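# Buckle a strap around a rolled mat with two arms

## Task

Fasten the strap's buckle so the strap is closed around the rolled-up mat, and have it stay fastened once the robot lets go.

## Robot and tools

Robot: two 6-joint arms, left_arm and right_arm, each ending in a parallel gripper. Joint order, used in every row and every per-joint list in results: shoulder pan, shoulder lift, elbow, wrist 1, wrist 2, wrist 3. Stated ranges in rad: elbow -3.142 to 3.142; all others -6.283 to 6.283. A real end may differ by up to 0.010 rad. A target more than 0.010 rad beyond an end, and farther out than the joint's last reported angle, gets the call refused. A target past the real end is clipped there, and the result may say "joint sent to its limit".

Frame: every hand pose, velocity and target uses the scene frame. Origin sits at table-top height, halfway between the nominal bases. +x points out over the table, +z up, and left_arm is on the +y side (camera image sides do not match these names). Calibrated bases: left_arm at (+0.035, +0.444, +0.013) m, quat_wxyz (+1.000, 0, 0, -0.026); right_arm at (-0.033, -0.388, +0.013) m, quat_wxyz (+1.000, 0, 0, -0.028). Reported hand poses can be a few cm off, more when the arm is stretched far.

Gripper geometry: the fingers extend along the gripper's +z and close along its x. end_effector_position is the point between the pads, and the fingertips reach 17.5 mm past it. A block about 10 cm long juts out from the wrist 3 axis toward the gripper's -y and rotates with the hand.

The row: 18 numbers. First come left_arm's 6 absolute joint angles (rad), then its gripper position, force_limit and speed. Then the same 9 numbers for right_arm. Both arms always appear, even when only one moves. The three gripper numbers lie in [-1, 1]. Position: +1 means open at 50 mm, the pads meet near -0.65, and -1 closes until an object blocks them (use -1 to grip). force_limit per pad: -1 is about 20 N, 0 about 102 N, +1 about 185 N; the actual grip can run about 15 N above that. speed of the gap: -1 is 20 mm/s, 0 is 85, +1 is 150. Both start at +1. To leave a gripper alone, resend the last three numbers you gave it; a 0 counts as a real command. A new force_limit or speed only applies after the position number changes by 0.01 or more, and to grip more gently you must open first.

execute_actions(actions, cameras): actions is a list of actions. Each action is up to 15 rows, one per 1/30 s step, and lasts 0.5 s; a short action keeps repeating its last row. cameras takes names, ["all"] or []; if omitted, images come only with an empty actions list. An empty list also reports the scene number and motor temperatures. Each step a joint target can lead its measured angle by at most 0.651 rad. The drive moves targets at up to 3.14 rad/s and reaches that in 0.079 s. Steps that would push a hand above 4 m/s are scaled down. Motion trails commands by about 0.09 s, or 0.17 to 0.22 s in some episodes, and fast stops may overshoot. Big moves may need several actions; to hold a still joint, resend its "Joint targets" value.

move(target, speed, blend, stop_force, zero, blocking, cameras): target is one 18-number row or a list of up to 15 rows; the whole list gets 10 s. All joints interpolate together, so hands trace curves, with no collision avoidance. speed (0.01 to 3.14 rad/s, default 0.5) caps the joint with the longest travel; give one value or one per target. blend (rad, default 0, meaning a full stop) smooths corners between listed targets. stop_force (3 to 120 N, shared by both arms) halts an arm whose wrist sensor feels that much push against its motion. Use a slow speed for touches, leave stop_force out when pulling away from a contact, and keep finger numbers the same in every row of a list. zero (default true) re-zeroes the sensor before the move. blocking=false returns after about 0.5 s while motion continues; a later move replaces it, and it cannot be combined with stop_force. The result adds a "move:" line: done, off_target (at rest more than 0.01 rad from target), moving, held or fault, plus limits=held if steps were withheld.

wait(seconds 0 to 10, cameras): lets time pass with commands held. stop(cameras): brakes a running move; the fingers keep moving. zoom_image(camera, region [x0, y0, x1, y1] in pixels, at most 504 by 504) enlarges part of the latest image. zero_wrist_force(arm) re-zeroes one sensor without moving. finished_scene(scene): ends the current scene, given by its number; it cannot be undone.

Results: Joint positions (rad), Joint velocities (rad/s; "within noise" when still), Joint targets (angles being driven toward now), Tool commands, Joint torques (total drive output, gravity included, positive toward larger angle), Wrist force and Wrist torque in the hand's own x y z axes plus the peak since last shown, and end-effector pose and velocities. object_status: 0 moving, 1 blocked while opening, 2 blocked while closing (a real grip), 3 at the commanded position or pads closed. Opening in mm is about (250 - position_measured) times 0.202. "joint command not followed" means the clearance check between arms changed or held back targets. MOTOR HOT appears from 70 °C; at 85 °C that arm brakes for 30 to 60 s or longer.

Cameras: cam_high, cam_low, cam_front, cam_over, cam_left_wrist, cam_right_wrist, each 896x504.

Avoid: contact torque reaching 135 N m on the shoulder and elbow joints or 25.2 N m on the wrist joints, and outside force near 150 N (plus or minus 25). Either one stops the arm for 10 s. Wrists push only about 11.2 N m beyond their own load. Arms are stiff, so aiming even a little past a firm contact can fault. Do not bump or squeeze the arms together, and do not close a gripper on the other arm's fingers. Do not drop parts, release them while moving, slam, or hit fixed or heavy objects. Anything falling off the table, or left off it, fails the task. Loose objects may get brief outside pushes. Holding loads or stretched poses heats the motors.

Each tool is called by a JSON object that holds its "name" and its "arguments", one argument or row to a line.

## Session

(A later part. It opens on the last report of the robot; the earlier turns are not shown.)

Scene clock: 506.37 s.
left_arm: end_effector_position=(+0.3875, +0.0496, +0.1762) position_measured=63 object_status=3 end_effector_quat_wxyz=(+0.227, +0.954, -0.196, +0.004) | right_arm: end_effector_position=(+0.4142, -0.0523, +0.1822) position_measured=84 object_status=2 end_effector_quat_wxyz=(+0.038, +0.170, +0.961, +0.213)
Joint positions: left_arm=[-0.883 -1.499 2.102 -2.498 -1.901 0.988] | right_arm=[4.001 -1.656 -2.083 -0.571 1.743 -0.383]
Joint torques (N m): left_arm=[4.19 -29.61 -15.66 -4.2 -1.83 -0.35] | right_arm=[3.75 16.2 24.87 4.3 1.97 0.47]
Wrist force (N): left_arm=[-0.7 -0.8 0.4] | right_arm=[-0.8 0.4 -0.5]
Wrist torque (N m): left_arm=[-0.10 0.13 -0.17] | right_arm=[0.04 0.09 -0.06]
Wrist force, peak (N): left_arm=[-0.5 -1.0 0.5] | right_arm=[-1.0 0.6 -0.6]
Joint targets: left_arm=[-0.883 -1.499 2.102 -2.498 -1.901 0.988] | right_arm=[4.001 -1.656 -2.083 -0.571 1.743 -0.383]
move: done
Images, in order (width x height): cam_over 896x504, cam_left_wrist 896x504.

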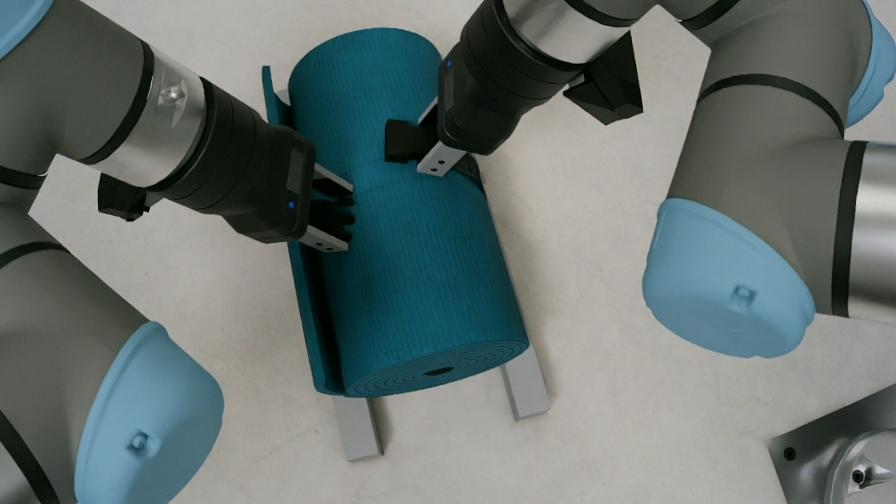

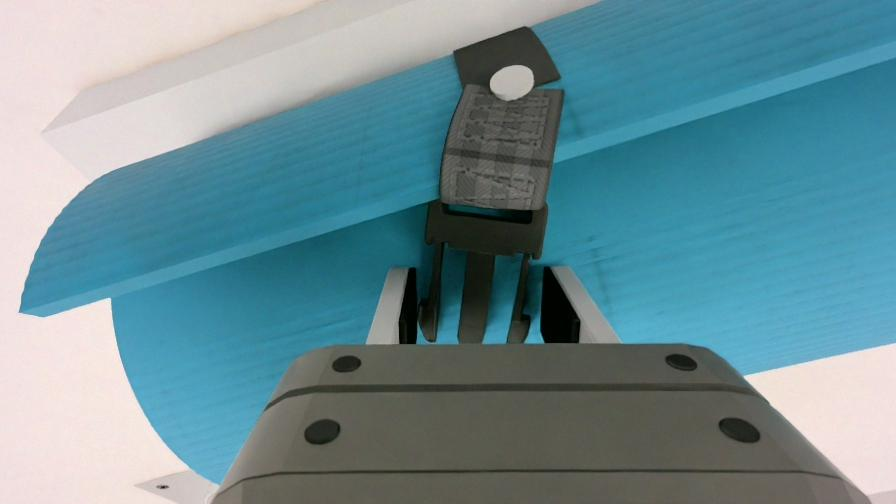

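{"name": "move", "arguments": {
  "target": [-0.8555,-1.4912,2.1203,-2.5153,-1.9097,1.0151,0.6,-0.8,-0.5,4.001,-1.656,-2.083,-0.571,1.743,-0.383,-1,-0.7,-0.9],
  "speed": 0.06,
  "stop_force": 14,
  "cameras": ["cam_left_wrist"]
}}

{"name": "zoom_image", "arguments": {
  "camera": "cam_left_wrist",
  "region": [320, 120, 620, 350]
}}

Scene clock: 516.97 s.
left_arm: end_effector_position=(+0.3935, +0.0618, +0.1667) position_measured=63 object_status=3 end_effector_quat_wxyz=(+0.227, +0.954, -0.196, +0.004) | right_arm: end_effector_position=(+0.4142, -0.0523, +0.1822) position_measured=84 object_status=2 end_effector_quat_wxyz=(+0.038, +0.170, +0.961, +0.213)
Joint positions: left_arm=[-0.855 -1.491 2.12 -2.515 -1.91 1.015] | right_arm=[4.001 -1.656 -2.083 -0.571 1.743 -0.383]
Joint torques (N m): left_arm=[-9.07 -33.59 -28.13 -0.94 0.87 -2.5] | right_arm=[3.46 15.31 25.28 4.28 1.84 0.4]
Wrist force (N): left_arm=[-0.7 -1.5 -1.7] | right_arm=[-0.9 0.4 -0.4]
Wrist torque (N m): left_arm=[-0.14 0.17 -0.15] | right_arm=[0.04 0.11 -0.06]
Wrist force, peak (N): left_arm=[-0.8 -1.5 -1.8] | right_arm=[-0.9 0.8 -0.6]
Joint targets: left_arm=[-0.855 -1.491 2.120 -2.515 -1.910 1.015] | right_arm=[4.001 -1.656 -2.083 -0.571 1.743 -0.383]
move: done
Images, in order (width x height): cam_left_wrist 896x504.

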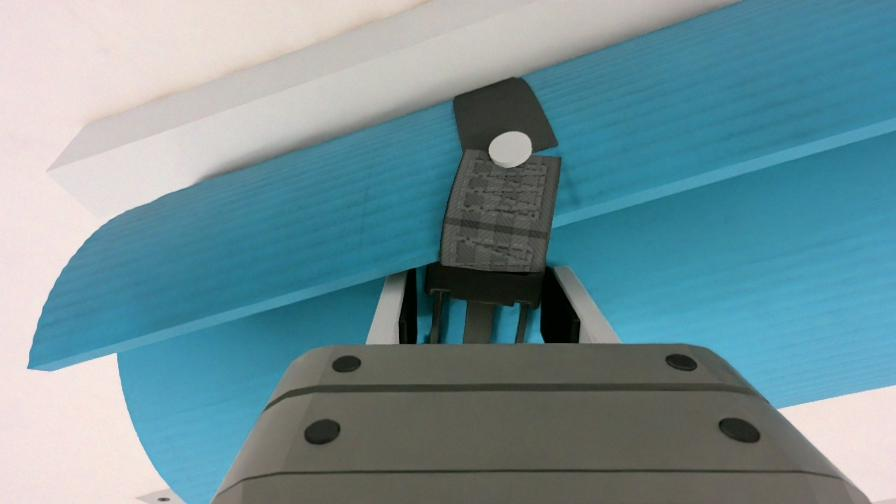

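Scaled by 1.680.

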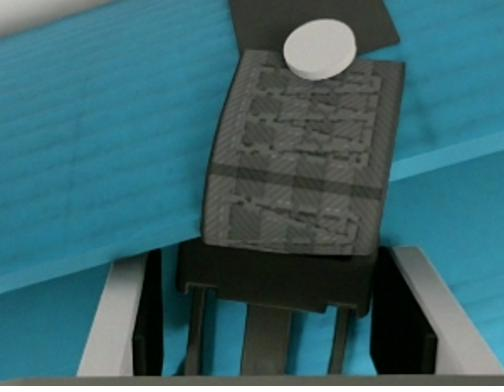

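Perfect straddle. Grip.

{"name": "move", "arguments": {
  "target": [-0.8555,-1.4912,2.1203,-2.5153,-1.9097,1.0151,-1,-0.7,-0.9,4.001,-1.656,-2.083,-0.571,1.743,-0.383,-1,-0.7,-0.9],
  "cameras": ["cam_left_wrist","cam_front"]
}}

{"name": "zoom_image", "arguments": {
  "camera": "cam_left_wrist",
  "region": [320, 120, 620, 350]
}}

Scene clock: 520.73 s.
left_arm: end_effector_position=(+0.3935, +0.0618, +0.1667) position_measured=84 object_status=2 end_effector_quat_wxyz=(+0.227, +0.954, -0.196, +0.004) | right_arm: end_effector_position=(+0.4142, -0.0523, +0.1822) position_measured=84 object_status=2 end_effector_quat_wxyz=(+0.038, +0.170, +0.961, +0.213)
Joint positions: left_arm=[-0.856 -1.491 2.12 -2.515 -1.91 1.015] | right_arm=[4.001 -1.656 -2.083 -0.571 1.743 -0.383]
Joint torques (N m): left_arm=[-7.27 -33.48 -25.74 -1.48 0.02 -2.3] | right_arm=[3.47 15.19 25.5 4.34 1.84 0.37]
Wrist force (N): left_arm=[-0.2 -0.8 -0.2] | right_arm=[-0.8 0.9 -0.5]
Wrist torque (N m): left_arm=[-0.10 0.14 -0.14] | right_arm=[0.08 0.11 -0.06]
Wrist force, peak (N): left_arm=[-0.7 -1.6 -2.0] | right_arm=[-0.8 0.9 -0.5]
Joint targets: left_arm=[-0.855 -1.491 2.120 -2.515 -1.910 1.015] | right_arm=[4.001 -1.656 -2.083 -0.571 1.743 -0.383]
move: done
Images, in order (width x height): cam_front 896x504, cam_left_wrist 896x504.

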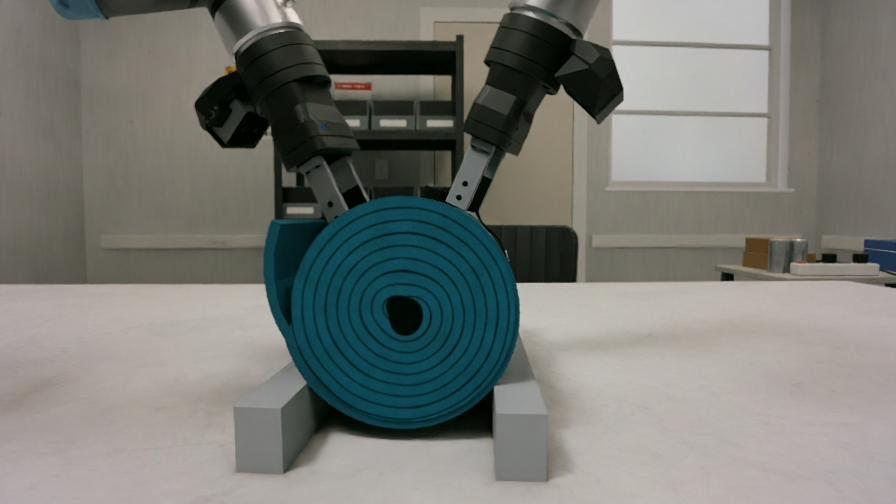

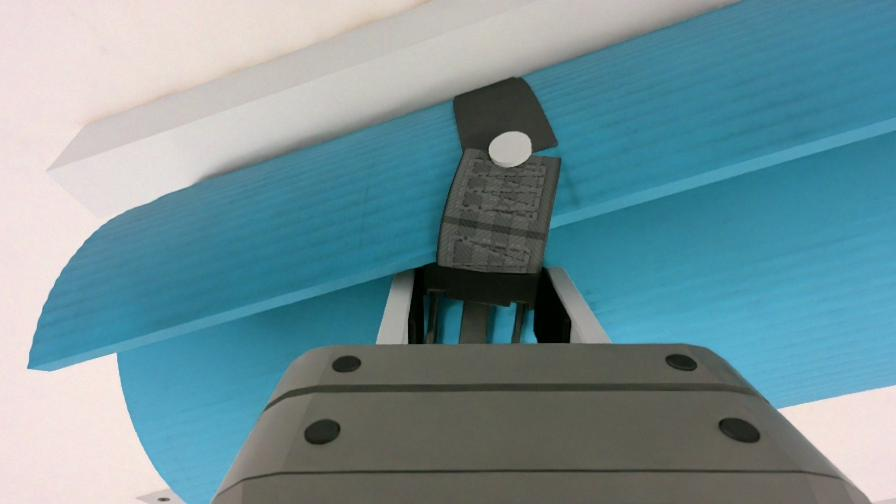

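Scaled by 1.680.

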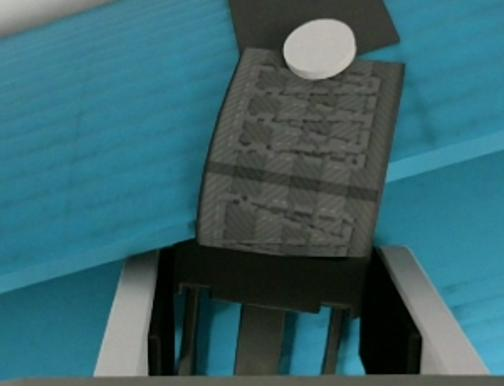

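{"name": "move", "arguments": {
  "target": [
    [-0.8555,-1.4912,2.1203,-2.5153,-1.9097,1.0151,-1,-0.7,-0.9,4.001,-1.656,-2.083,-0.571,1.743,-0.383,1,-0.7,-0.5],
    [-0.8555,-1.4912,2.1203,-2.5153,-1.9097,1.0151,-1,-0.7,-0.9,4.0039,-1.607,-2.0714,-0.6309,1.7421,-0.3802,1,-0.7,-0.5],
    [-0.8555,-1.4912,2.1203,-2.5153,-1.9097,1.0151,-1,-0.7,-0.9,3.8814,-1.65,-2.3186,0.0004,1.9549,-0.3864,1,-0.7,-0.5]
  ],
  "speed": 0.3,
  "cameras": ["cam_right_wrist","cam_front","cam_over"]
}}

{"name": "zoom_image", "arguments": {
  "camera": "cam_right_wrist",
  "region": [320, 120, 620, 350]
}}

Scene clock: 551.10 s.
left_arm: end_effector_position=(+0.3935, +0.0618, +0.1667) position_measured=84 object_status=2 end_effector_quat_wxyz=(+0.227, +0.954, -0.196, +0.004) | right_arm: end_effector_position=(+0.4046, -0.0780, +0.2009) position_measured=3 object_status=3 end_effector_quat_wxyz=(+0.069, +0.160, +0.903, +0.393)
Joint positions: left_arm=[-0.856 -1.491 2.12 -2.515 -1.91 1.015] | right_arm=[3.881 -1.65 -2.319 0 1.955 -0.386]
Joint torques (N m): left_arm=[2.47 -33.51 -16.43 -2.38 -1.66 -1.88] | right_arm=[6.31 29.88 26.8 4.59 -2.12 -0.65]
Wrist force (N): left_arm=[-0.2 -0.8 -0.3] | right_arm=[-1.1 0.2 0.4]
Wrist torque (N m): left_arm=[-0.11 0.14 -0.14] | right_arm=[0.02 0.30 -0.24]
Wrist force, peak (N): left_arm=[-0.3 -1.1 -0.3] | right_arm=[-3.9 0.9 -4.1]
Joint targets: left_arm=[-0.855 -1.491 2.120 -2.515 -1.910 1.015] | right_arm=[3.881 -1.650 -2.319 0.000 1.955 -0.386]
move: done
Images, in order (width x height): cam_front 896x504, cam_over 896x504, cam_right_wrist 896x504.

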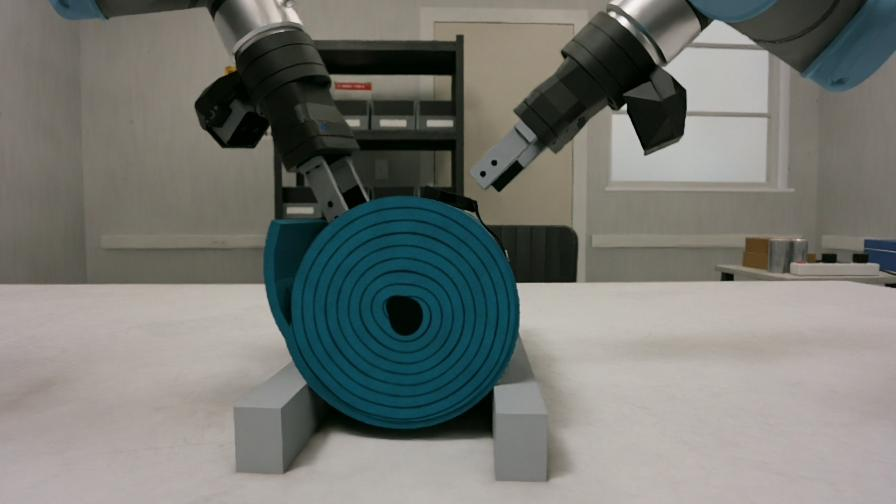

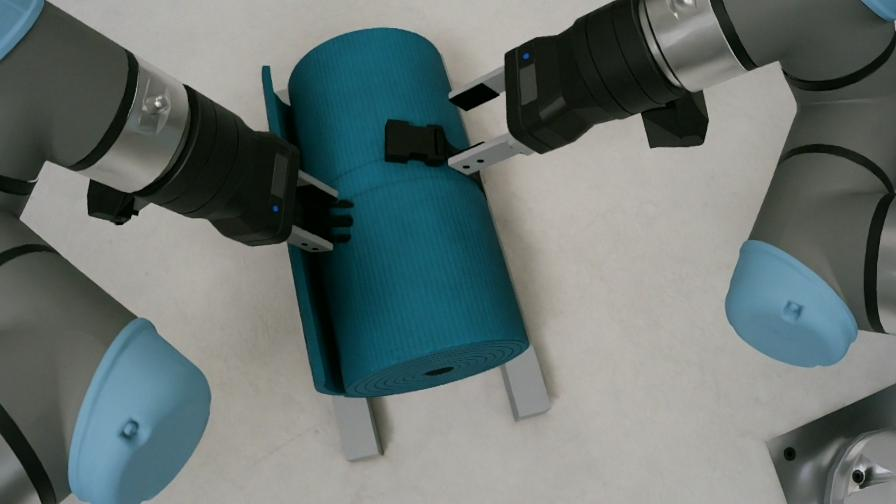

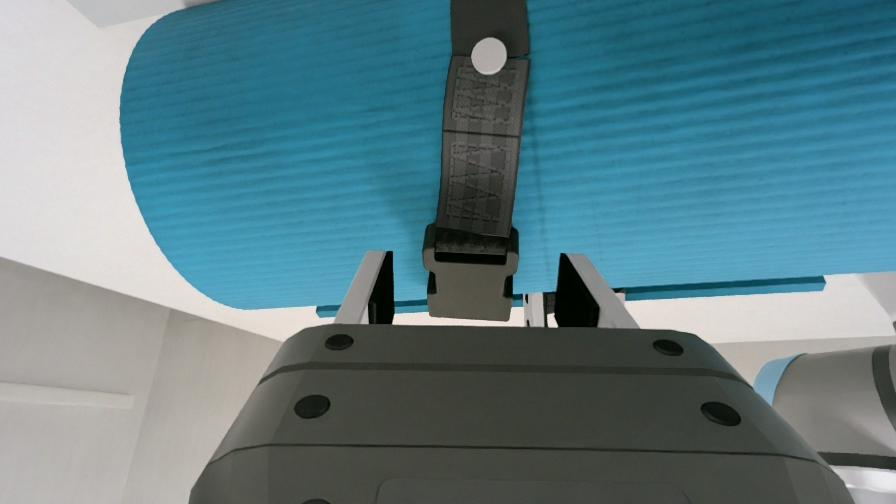

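Scaled by 1.680.

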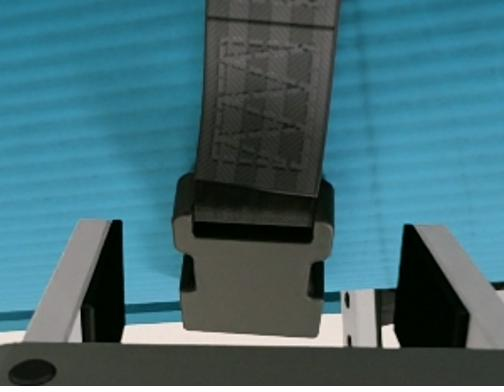

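{"name": "move", "arguments": {
  "target": [-0.8555,-1.4912,2.1203,-2.5153,-1.9097,1.0151,-1,-0.7,-0.9,3.903,-1.7405,-2.3057,0.0841,1.9404,-0.3696,1,-0.7,-0.5],
  "speed": 0.07,
  "stop_force": 8,
  "cameras": ["cam_right_wrist","cam_front"]
}}

{"name": "zoom_image", "arguments": {
  "camera": "cam_right_wrist",
  "region": [320, 120, 620, 350]
}}

{"name": "zoom_image", "arguments": {
  "camera": "cam_front",
  "region": [300, 120, 540, 260]
}}

Scene clock: 563.10 s.
left_arm: end_effector_position=(+0.3935, +0.0618, +0.1667) position_measured=84 object_status=2 end_effector_quat_wxyz=(+0.227, +0.954, -0.196, +0.004) | right_arm: end_effector_position=(+0.4120, -0.0622, +0.1796) position_measured=3 object_status=3 end_effector_quat_wxyz=(+0.069, +0.159, +0.903, +0.393)
Joint positions: left_arm=[-0.855 -1.491 2.12 -2.515 -1.91 1.015] | right_arm=[3.901 -1.731 -2.307 0.076 1.942 -0.371]
Joint torques (N m): left_arm=[4.87 -33.37 -17.05 -3.04 -2.3 -1.53] | right_arm=[-6.1 13.21 7 4.95 2.95 -1.1]
Wrist force (N): left_arm=[-0.4 -0.6 -0.2] | right_arm=[-0.6 -0.3 -6.0]
Wrist torque (N m): left_arm=[-0.09 0.13 -0.14] | right_arm=[0.08 0.52 -0.31]
Wrist force, peak (N): left_arm=[-0.4 -1.2 -0.1] | right_arm=[1.4 -1.2 -26.3]
Joint targets: left_arm=[-0.855 -1.491 2.120 -2.515 -1.910 1.015] | right_arm=[3.901 -1.731 -2.307 0.076 1.942 -0.371]
move: contact (right_arm)
Images, in order (width x height): cam_front 896x504, cam_right_wrist 896x504.

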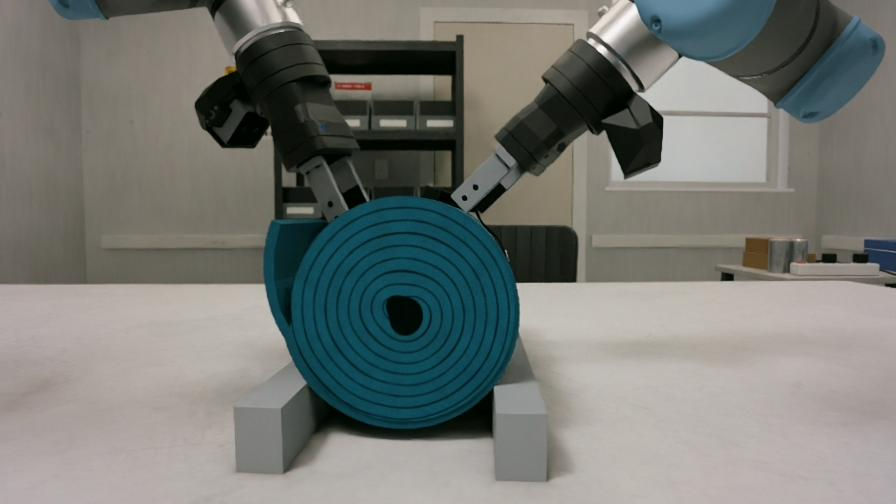

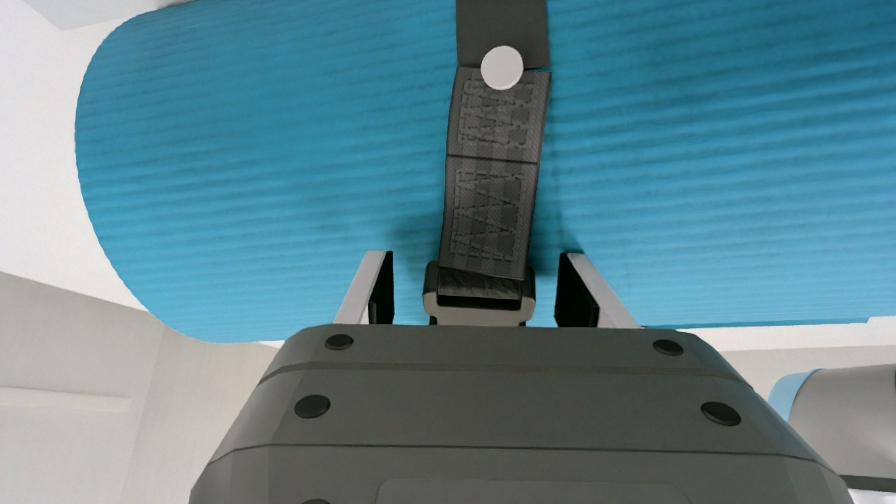

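Scaled by 1.680.

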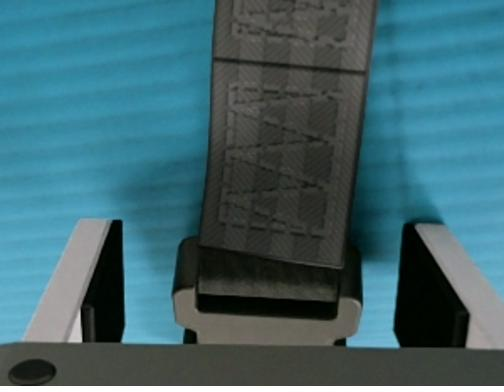

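Scaled by 2.100.

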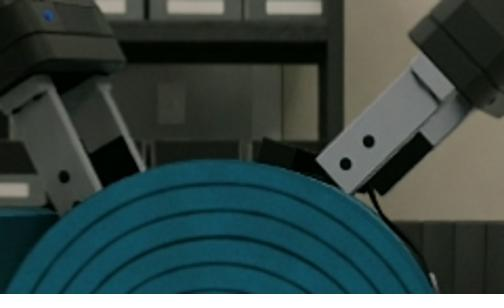

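{"name": "move", "arguments": {
  "target": [-0.8555,-1.4912,2.1203,-2.5153,-1.9097,1.0151,-1,-0.7,-0.9,3.901,-1.731,-2.307,0.076,1.942,-0.371,-1,-0.7,-0.9],
  "cameras": ["cam_right_wrist","cam_front","cam_over"]
}}

{"name": "zoom_image", "arguments": {
  "camera": "cam_right_wrist",
  "region": [320, 120, 620, 350]
}}

{"name": "zoom_image", "arguments": {
  "camera": "cam_over",
  "region": [270, 80, 510, 270]
}}

Scene clock: 570.33 s.
left_arm: end_effector_position=(+0.3935, +0.0618, +0.1667) position_measured=84 object_status=2 end_effector_quat_wxyz=(+0.227, +0.954, -0.196, +0.004) | right_arm: end_effector_position=(+0.4119, -0.0621, +0.1798) position_measured=86 object_status=0 end_effector_quat_wxyz=(+0.069, +0.159, +0.903, +0.393)
Joint positions: left_arm=[-0.855 -1.491 2.12 -2.515 -1.91 1.015] | right_arm=[3.901 -1.731 -2.307 0.076 1.942 -0.371]
Joint torques (N m): left_arm=[5 -33.19 -17.12 -3.51 -2.07 -1.25] | right_arm=[5.73 33.62 10.78 3.48 2.28 1.13]
Wrist force (N): left_arm=[-0.4 -0.5 -0.2] | right_arm=[-1.4 0.1 0.2]
Wrist torque (N m): left_arm=[-0.09 0.12 -0.14] | right_arm=[0.00 0.32 -0.30]
Wrist force, peak (N): left_arm=[-0.4 -0.9 -0.2] | right_arm=[-0.7 -0.4 -6.1]
Joint targets: left_arm=[-0.855 -1.491 2.120 -2.515 -1.910 1.015] | right_arm=[3.901 -1.731 -2.307 0.076 1.942 -0.371]
move: done
Images, in order (width x height): cam_front 896x504, cam_over 896x504, cam_right_wrist 896x504.

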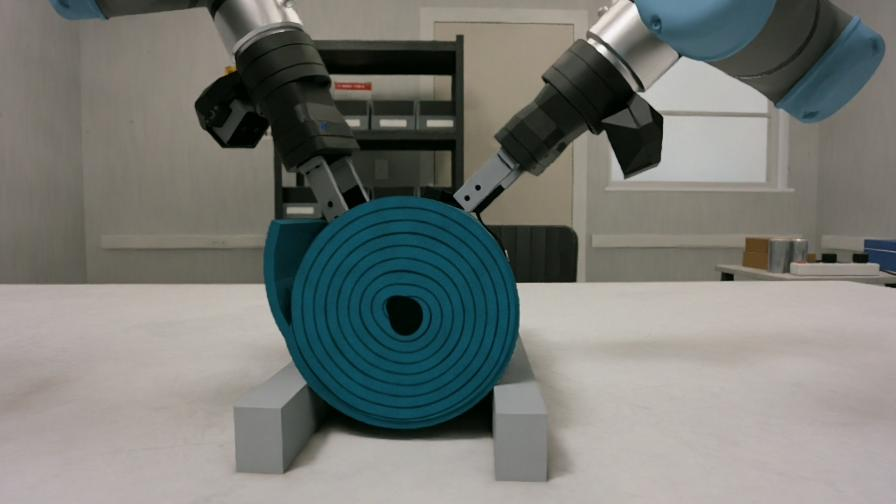

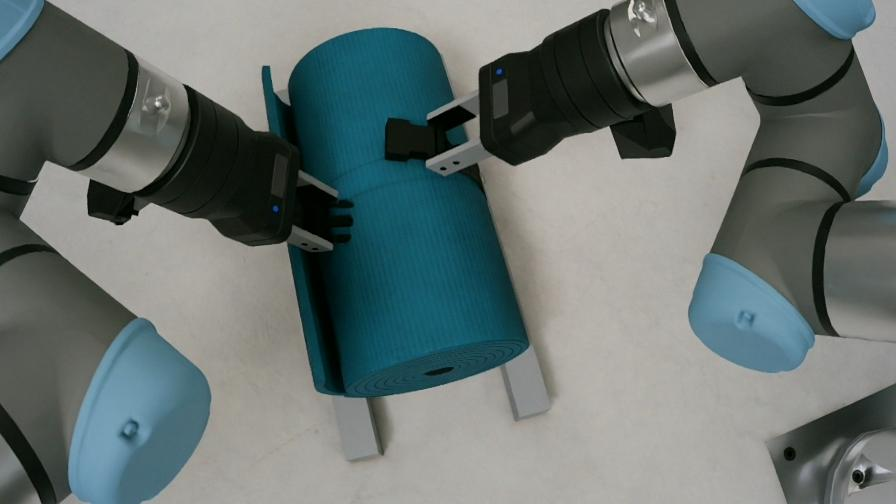

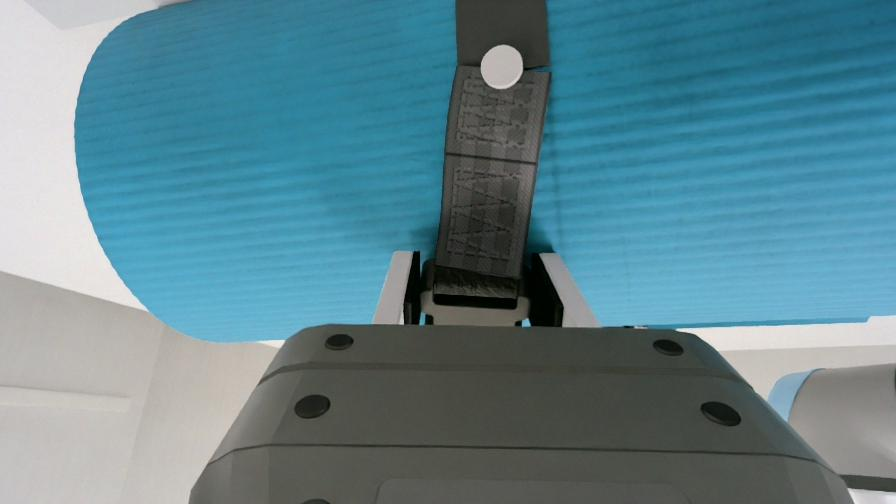

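Scaled by 1.680.

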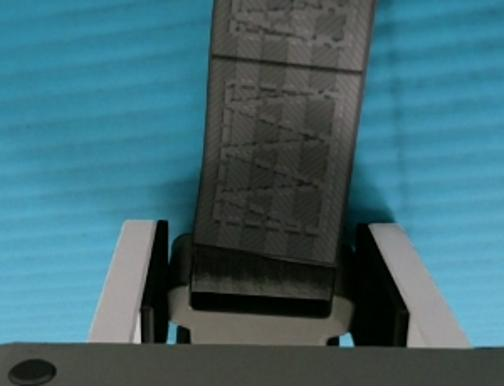

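Scaled by 2.100.

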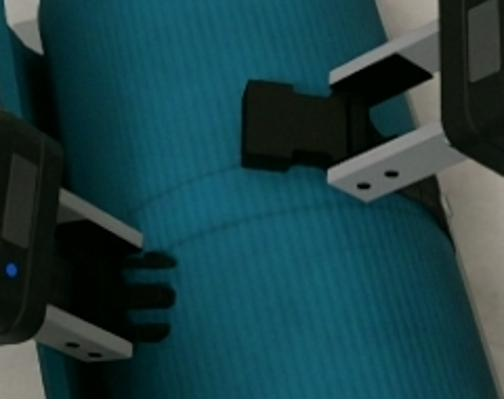

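{"name": "move", "arguments": {
  "target": [-0.8555,-1.4912,2.1203,-2.5153,-1.9097,1.0151,-1,-0.7,-0.9,4.0394,-1.5626,-2.189,-0.485,1.7982,-0.4122,-1,-0.7,-0.9],
  "speed": 0.25,
  "cameras": ["cam_right_wrist","cam_front","cam_over"]
}}

{"name": "zoom_image", "arguments": {
  "camera": "cam_front",
  "region": [300, 120, 540, 260]
}}

{"name": "zoom_image", "arguments": {
  "camera": "cam_over",
  "region": [270, 80, 510, 270]
}}

Scene clock: 610.37 s.
left_arm: end_effector_position=(+0.3935, +0.0618, +0.1667) position_measured=84 object_status=2 end_effector_quat_wxyz=(+0.227, +0.954, -0.196, +0.004) | right_arm: end_effector_position=(+0.3706, -0.0483, +0.1969) position_measured=86 object_status=2 end_effector_quat_wxyz=(+0.034, +0.126, +0.958, +0.257)
Joint positions: left_arm=[-0.855 -1.491 2.12 -2.515 -1.91 1.015] | right_arm=[4.039 -1.562 -2.189 -0.485 1.798 -0.412]
Joint torques (N m): left_arm=[4.64 -29.91 -17.58 -4.42 -1.99 -0.99] | right_arm=[-4.71 13.39 14.43 4.53 4.47 1.13]
Motor temperatures (°C): left_arm=[28 34 32 34 37 34] | right_arm=[39 36 26 30 45 40]
Wrist force (N): left_arm=[-2.9 -5.1 -5.2] | right_arm=[-4.9 -4.4 3.8]
Wrist torque (N m): left_arm=[-0.19 0.18 -0.20] | right_arm=[-0.01 0.05 -0.19]
Wrist force, peak (N): left_arm=[-3.3 -5.1 -5.3] | right_arm=[-5.8 5.3 -10.9]
Joint targets: left_arm=[-0.855 -1.491 2.120 -2.515 -1.910 1.015] | right_arm=[4.039 -1.563 -2.189 -0.485 1.798 -0.412]
move: done
Images, in order (width x height): cam_front 896x504, cam_over 896x504, cam_right_wrist 896x504.

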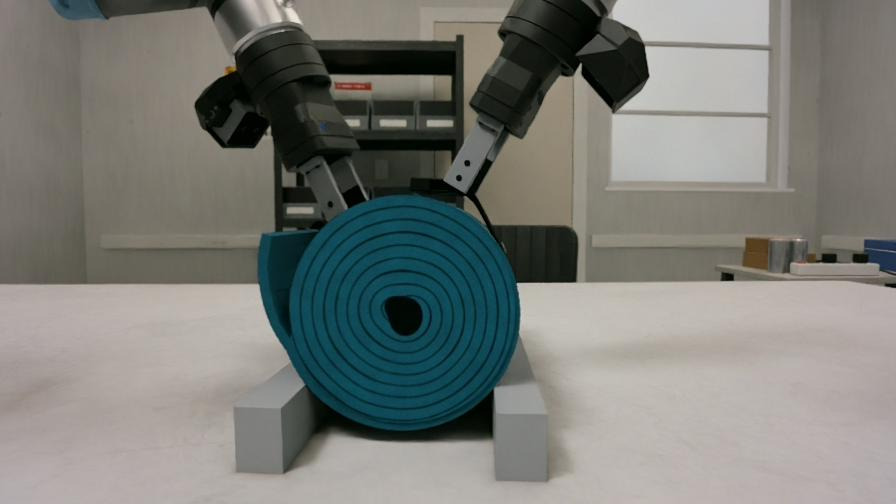

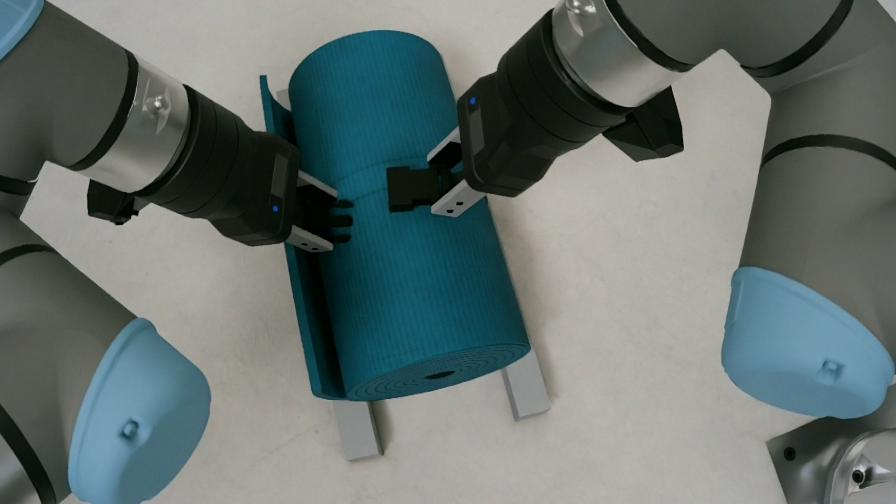

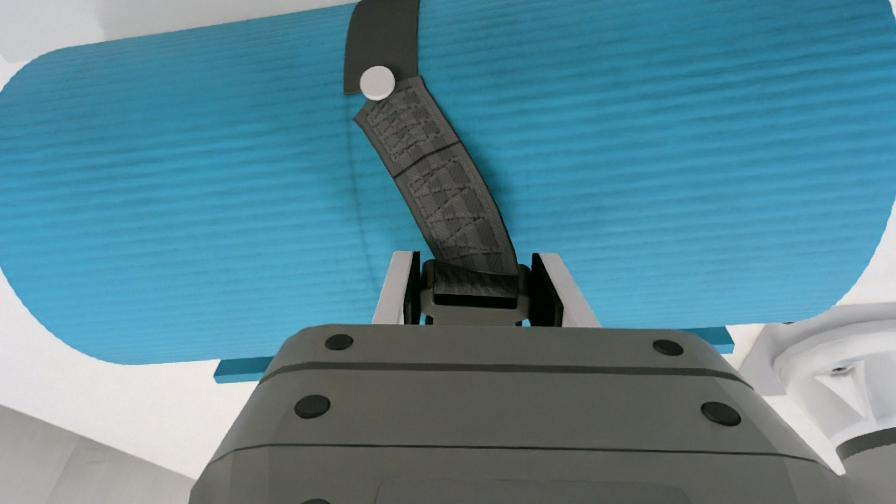

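Scaled by 2.100.

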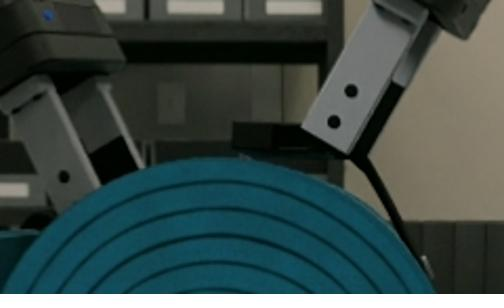

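Scaled by 2.100.

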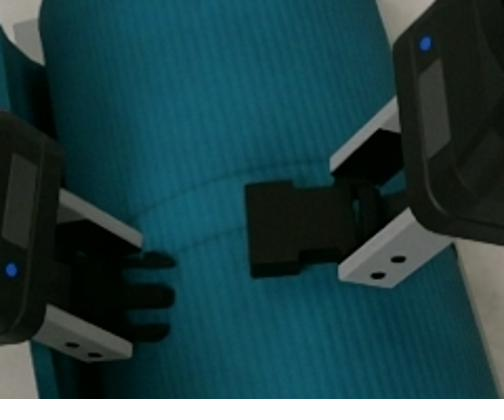

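{"name": "move", "arguments": {
  "target": [-0.9594,-1.4586,1.8927,-2.1289,-1.6673,0.658,-1,-0.7,-0.9,3.9447,-1.655,-2.0734,-0.5739,1.9062,-0.6484,-1,-0.7,-0.9],
  "speed": 0.2,
  "cameras": ["cam_left_wrist","cam_right_wrist","cam_front","cam_over","cam_low"]
}}

{"name": "zoom_image", "arguments": {
  "camera": "cam_front",
  "region": [300, 120, 540, 260]
}}

{"name": "zoom_image", "arguments": {
  "camera": "cam_over",
  "region": [270, 80, 510, 270]
}}

{"name": "zoom_image", "arguments": {
  "camera": "cam_left_wrist",
  "region": [320, 150, 680, 350]
}}

Scene clock: 630.47 s.
left_arm: end_effector_position=(+0.4106, +0.0483, +0.1890) position_measured=84 object_status=2 end_effector_quat_wxyz=(+0.078, +0.996, -0.052, -0.004) | right_arm: end_effector_position=(+0.4040, -0.0486, +0.1969) position_measured=86 object_status=2 end_effector_quat_wxyz=(+0.014, +0.051, +0.965, +0.259)
Joint positions: left_arm=[-0.96 -1.458 1.893 -2.129 -1.667 0.658] | right_arm=[3.945 -1.655 -2.073 -0.574 1.906 -0.648]
Joint torques (N m): left_arm=[10.36 -34.83 -17.23 -5.2 -1.38 1.89] | right_arm=[7.04 36.62 14.82 6.06 -1.53 1.17]
Wrist force (N): left_arm=[-0.5 0.1 0.3] | right_arm=[-0.5 -3.3 1.9]
Wrist torque (N m): left_arm=[0.06 0.06 -0.09] | right_arm=[0.01 0.12 -0.18]
Wrist force, peak (N): left_arm=[-17.6 -7.7 -23.7] | right_arm=[-5.1 -4.7 4.1]
Joint targets: left_arm=[-0.959 -1.459 1.893 -2.129 -1.667 0.658] | right_arm=[3.945 -1.655 -2.073 -0.574 1.906 -0.648]
move: done
Images, in order (width x height): cam_low 896x504, cam_front 896x504, cam_over 896x504, cam_left_wrist 896x504, cam_right_wrist 896x504.

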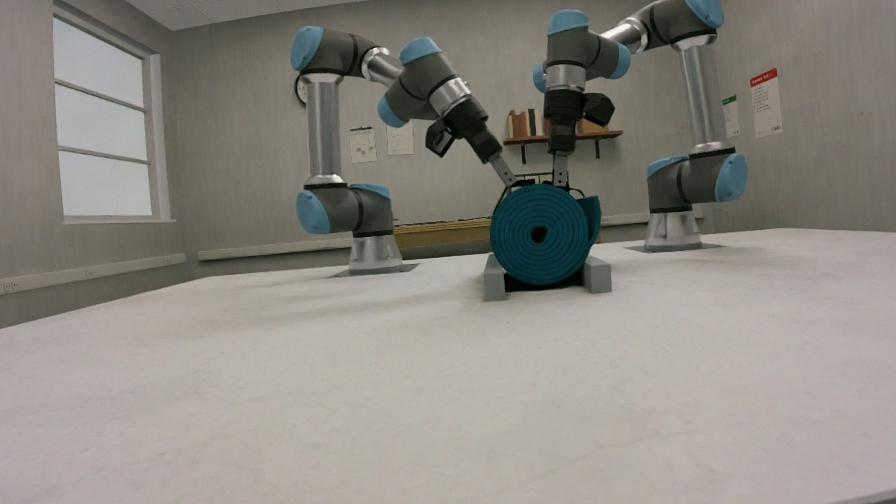

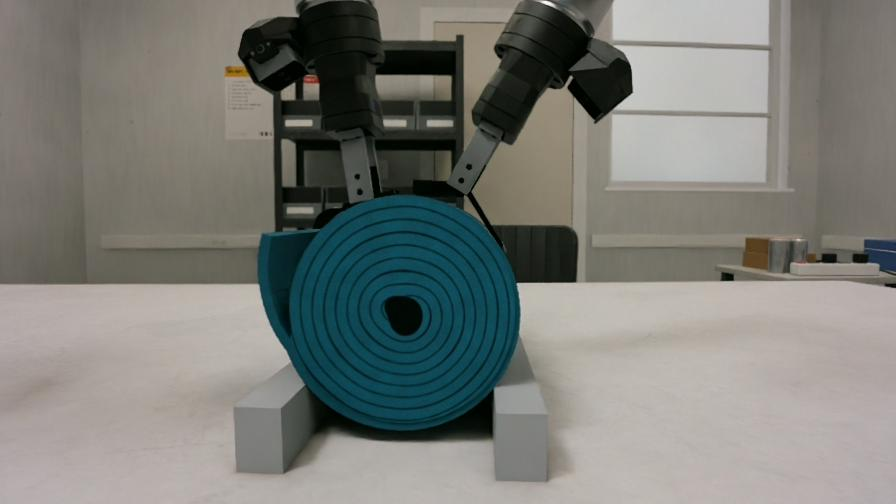

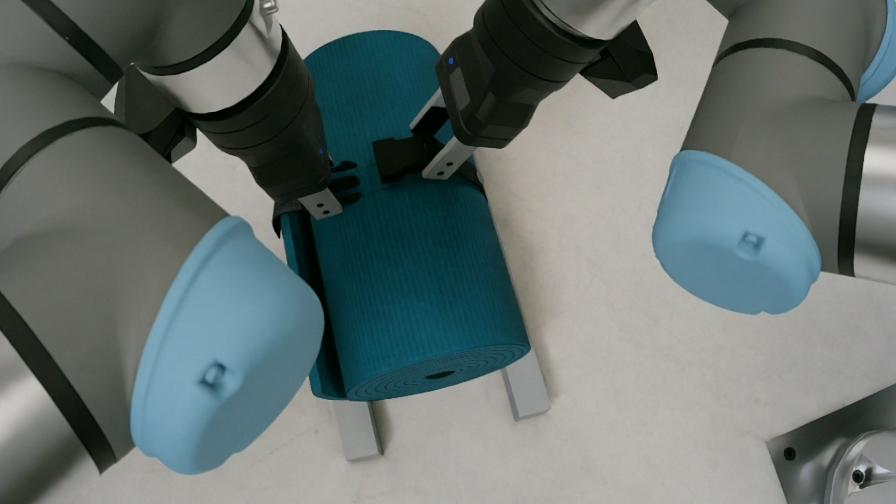

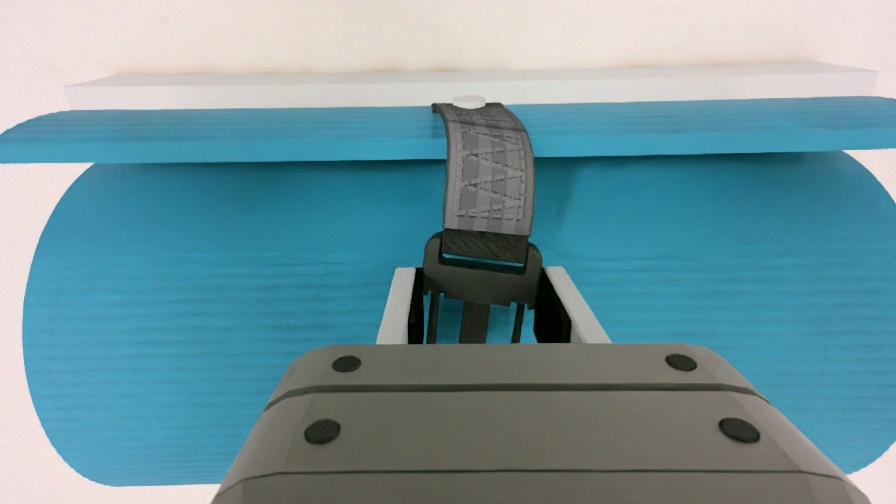

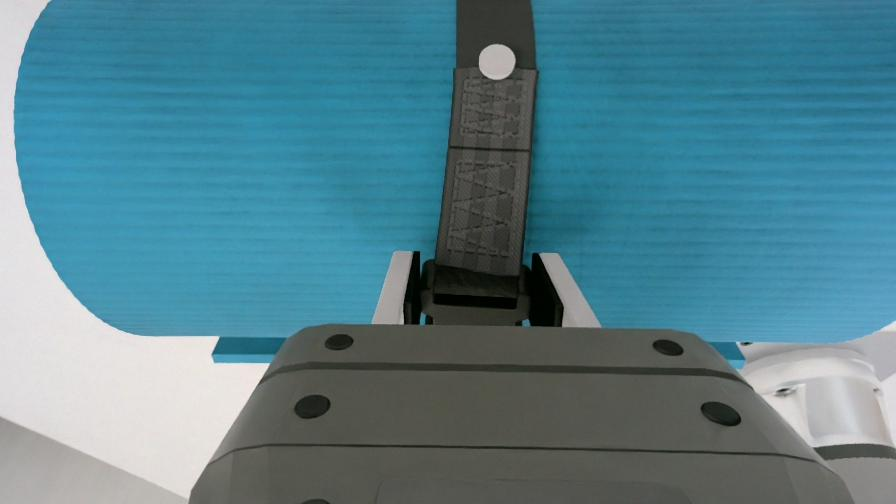

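Scaled by 2.100.

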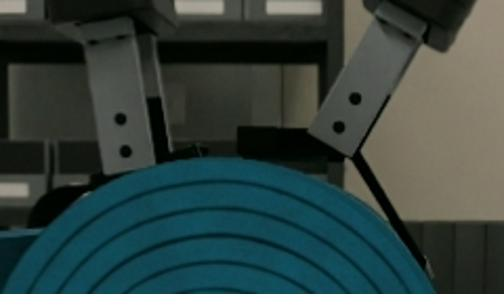

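Scaled by 2.100.

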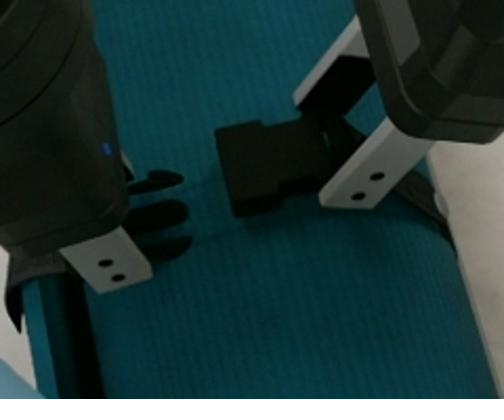

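Scaled by 1.400.

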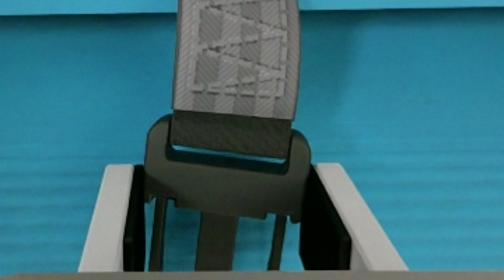

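{"name": "zoom_image", "arguments": {
  "camera": "cam_front",
  "region": [330, 140, 500, 230]
}}

{"name": "zoom_image", "arguments": {
  "camera": "cam_low",
  "region": [480, 150, 620, 220]
}}

Scaled by 2.965.

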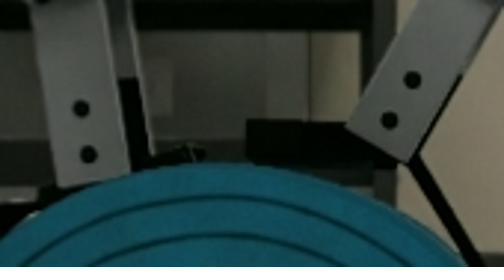

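Scaled by 3.600.

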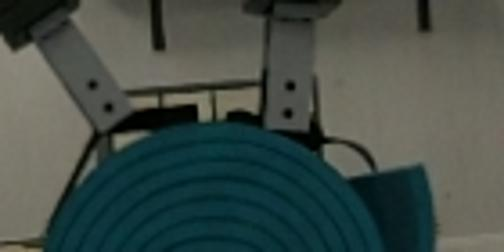

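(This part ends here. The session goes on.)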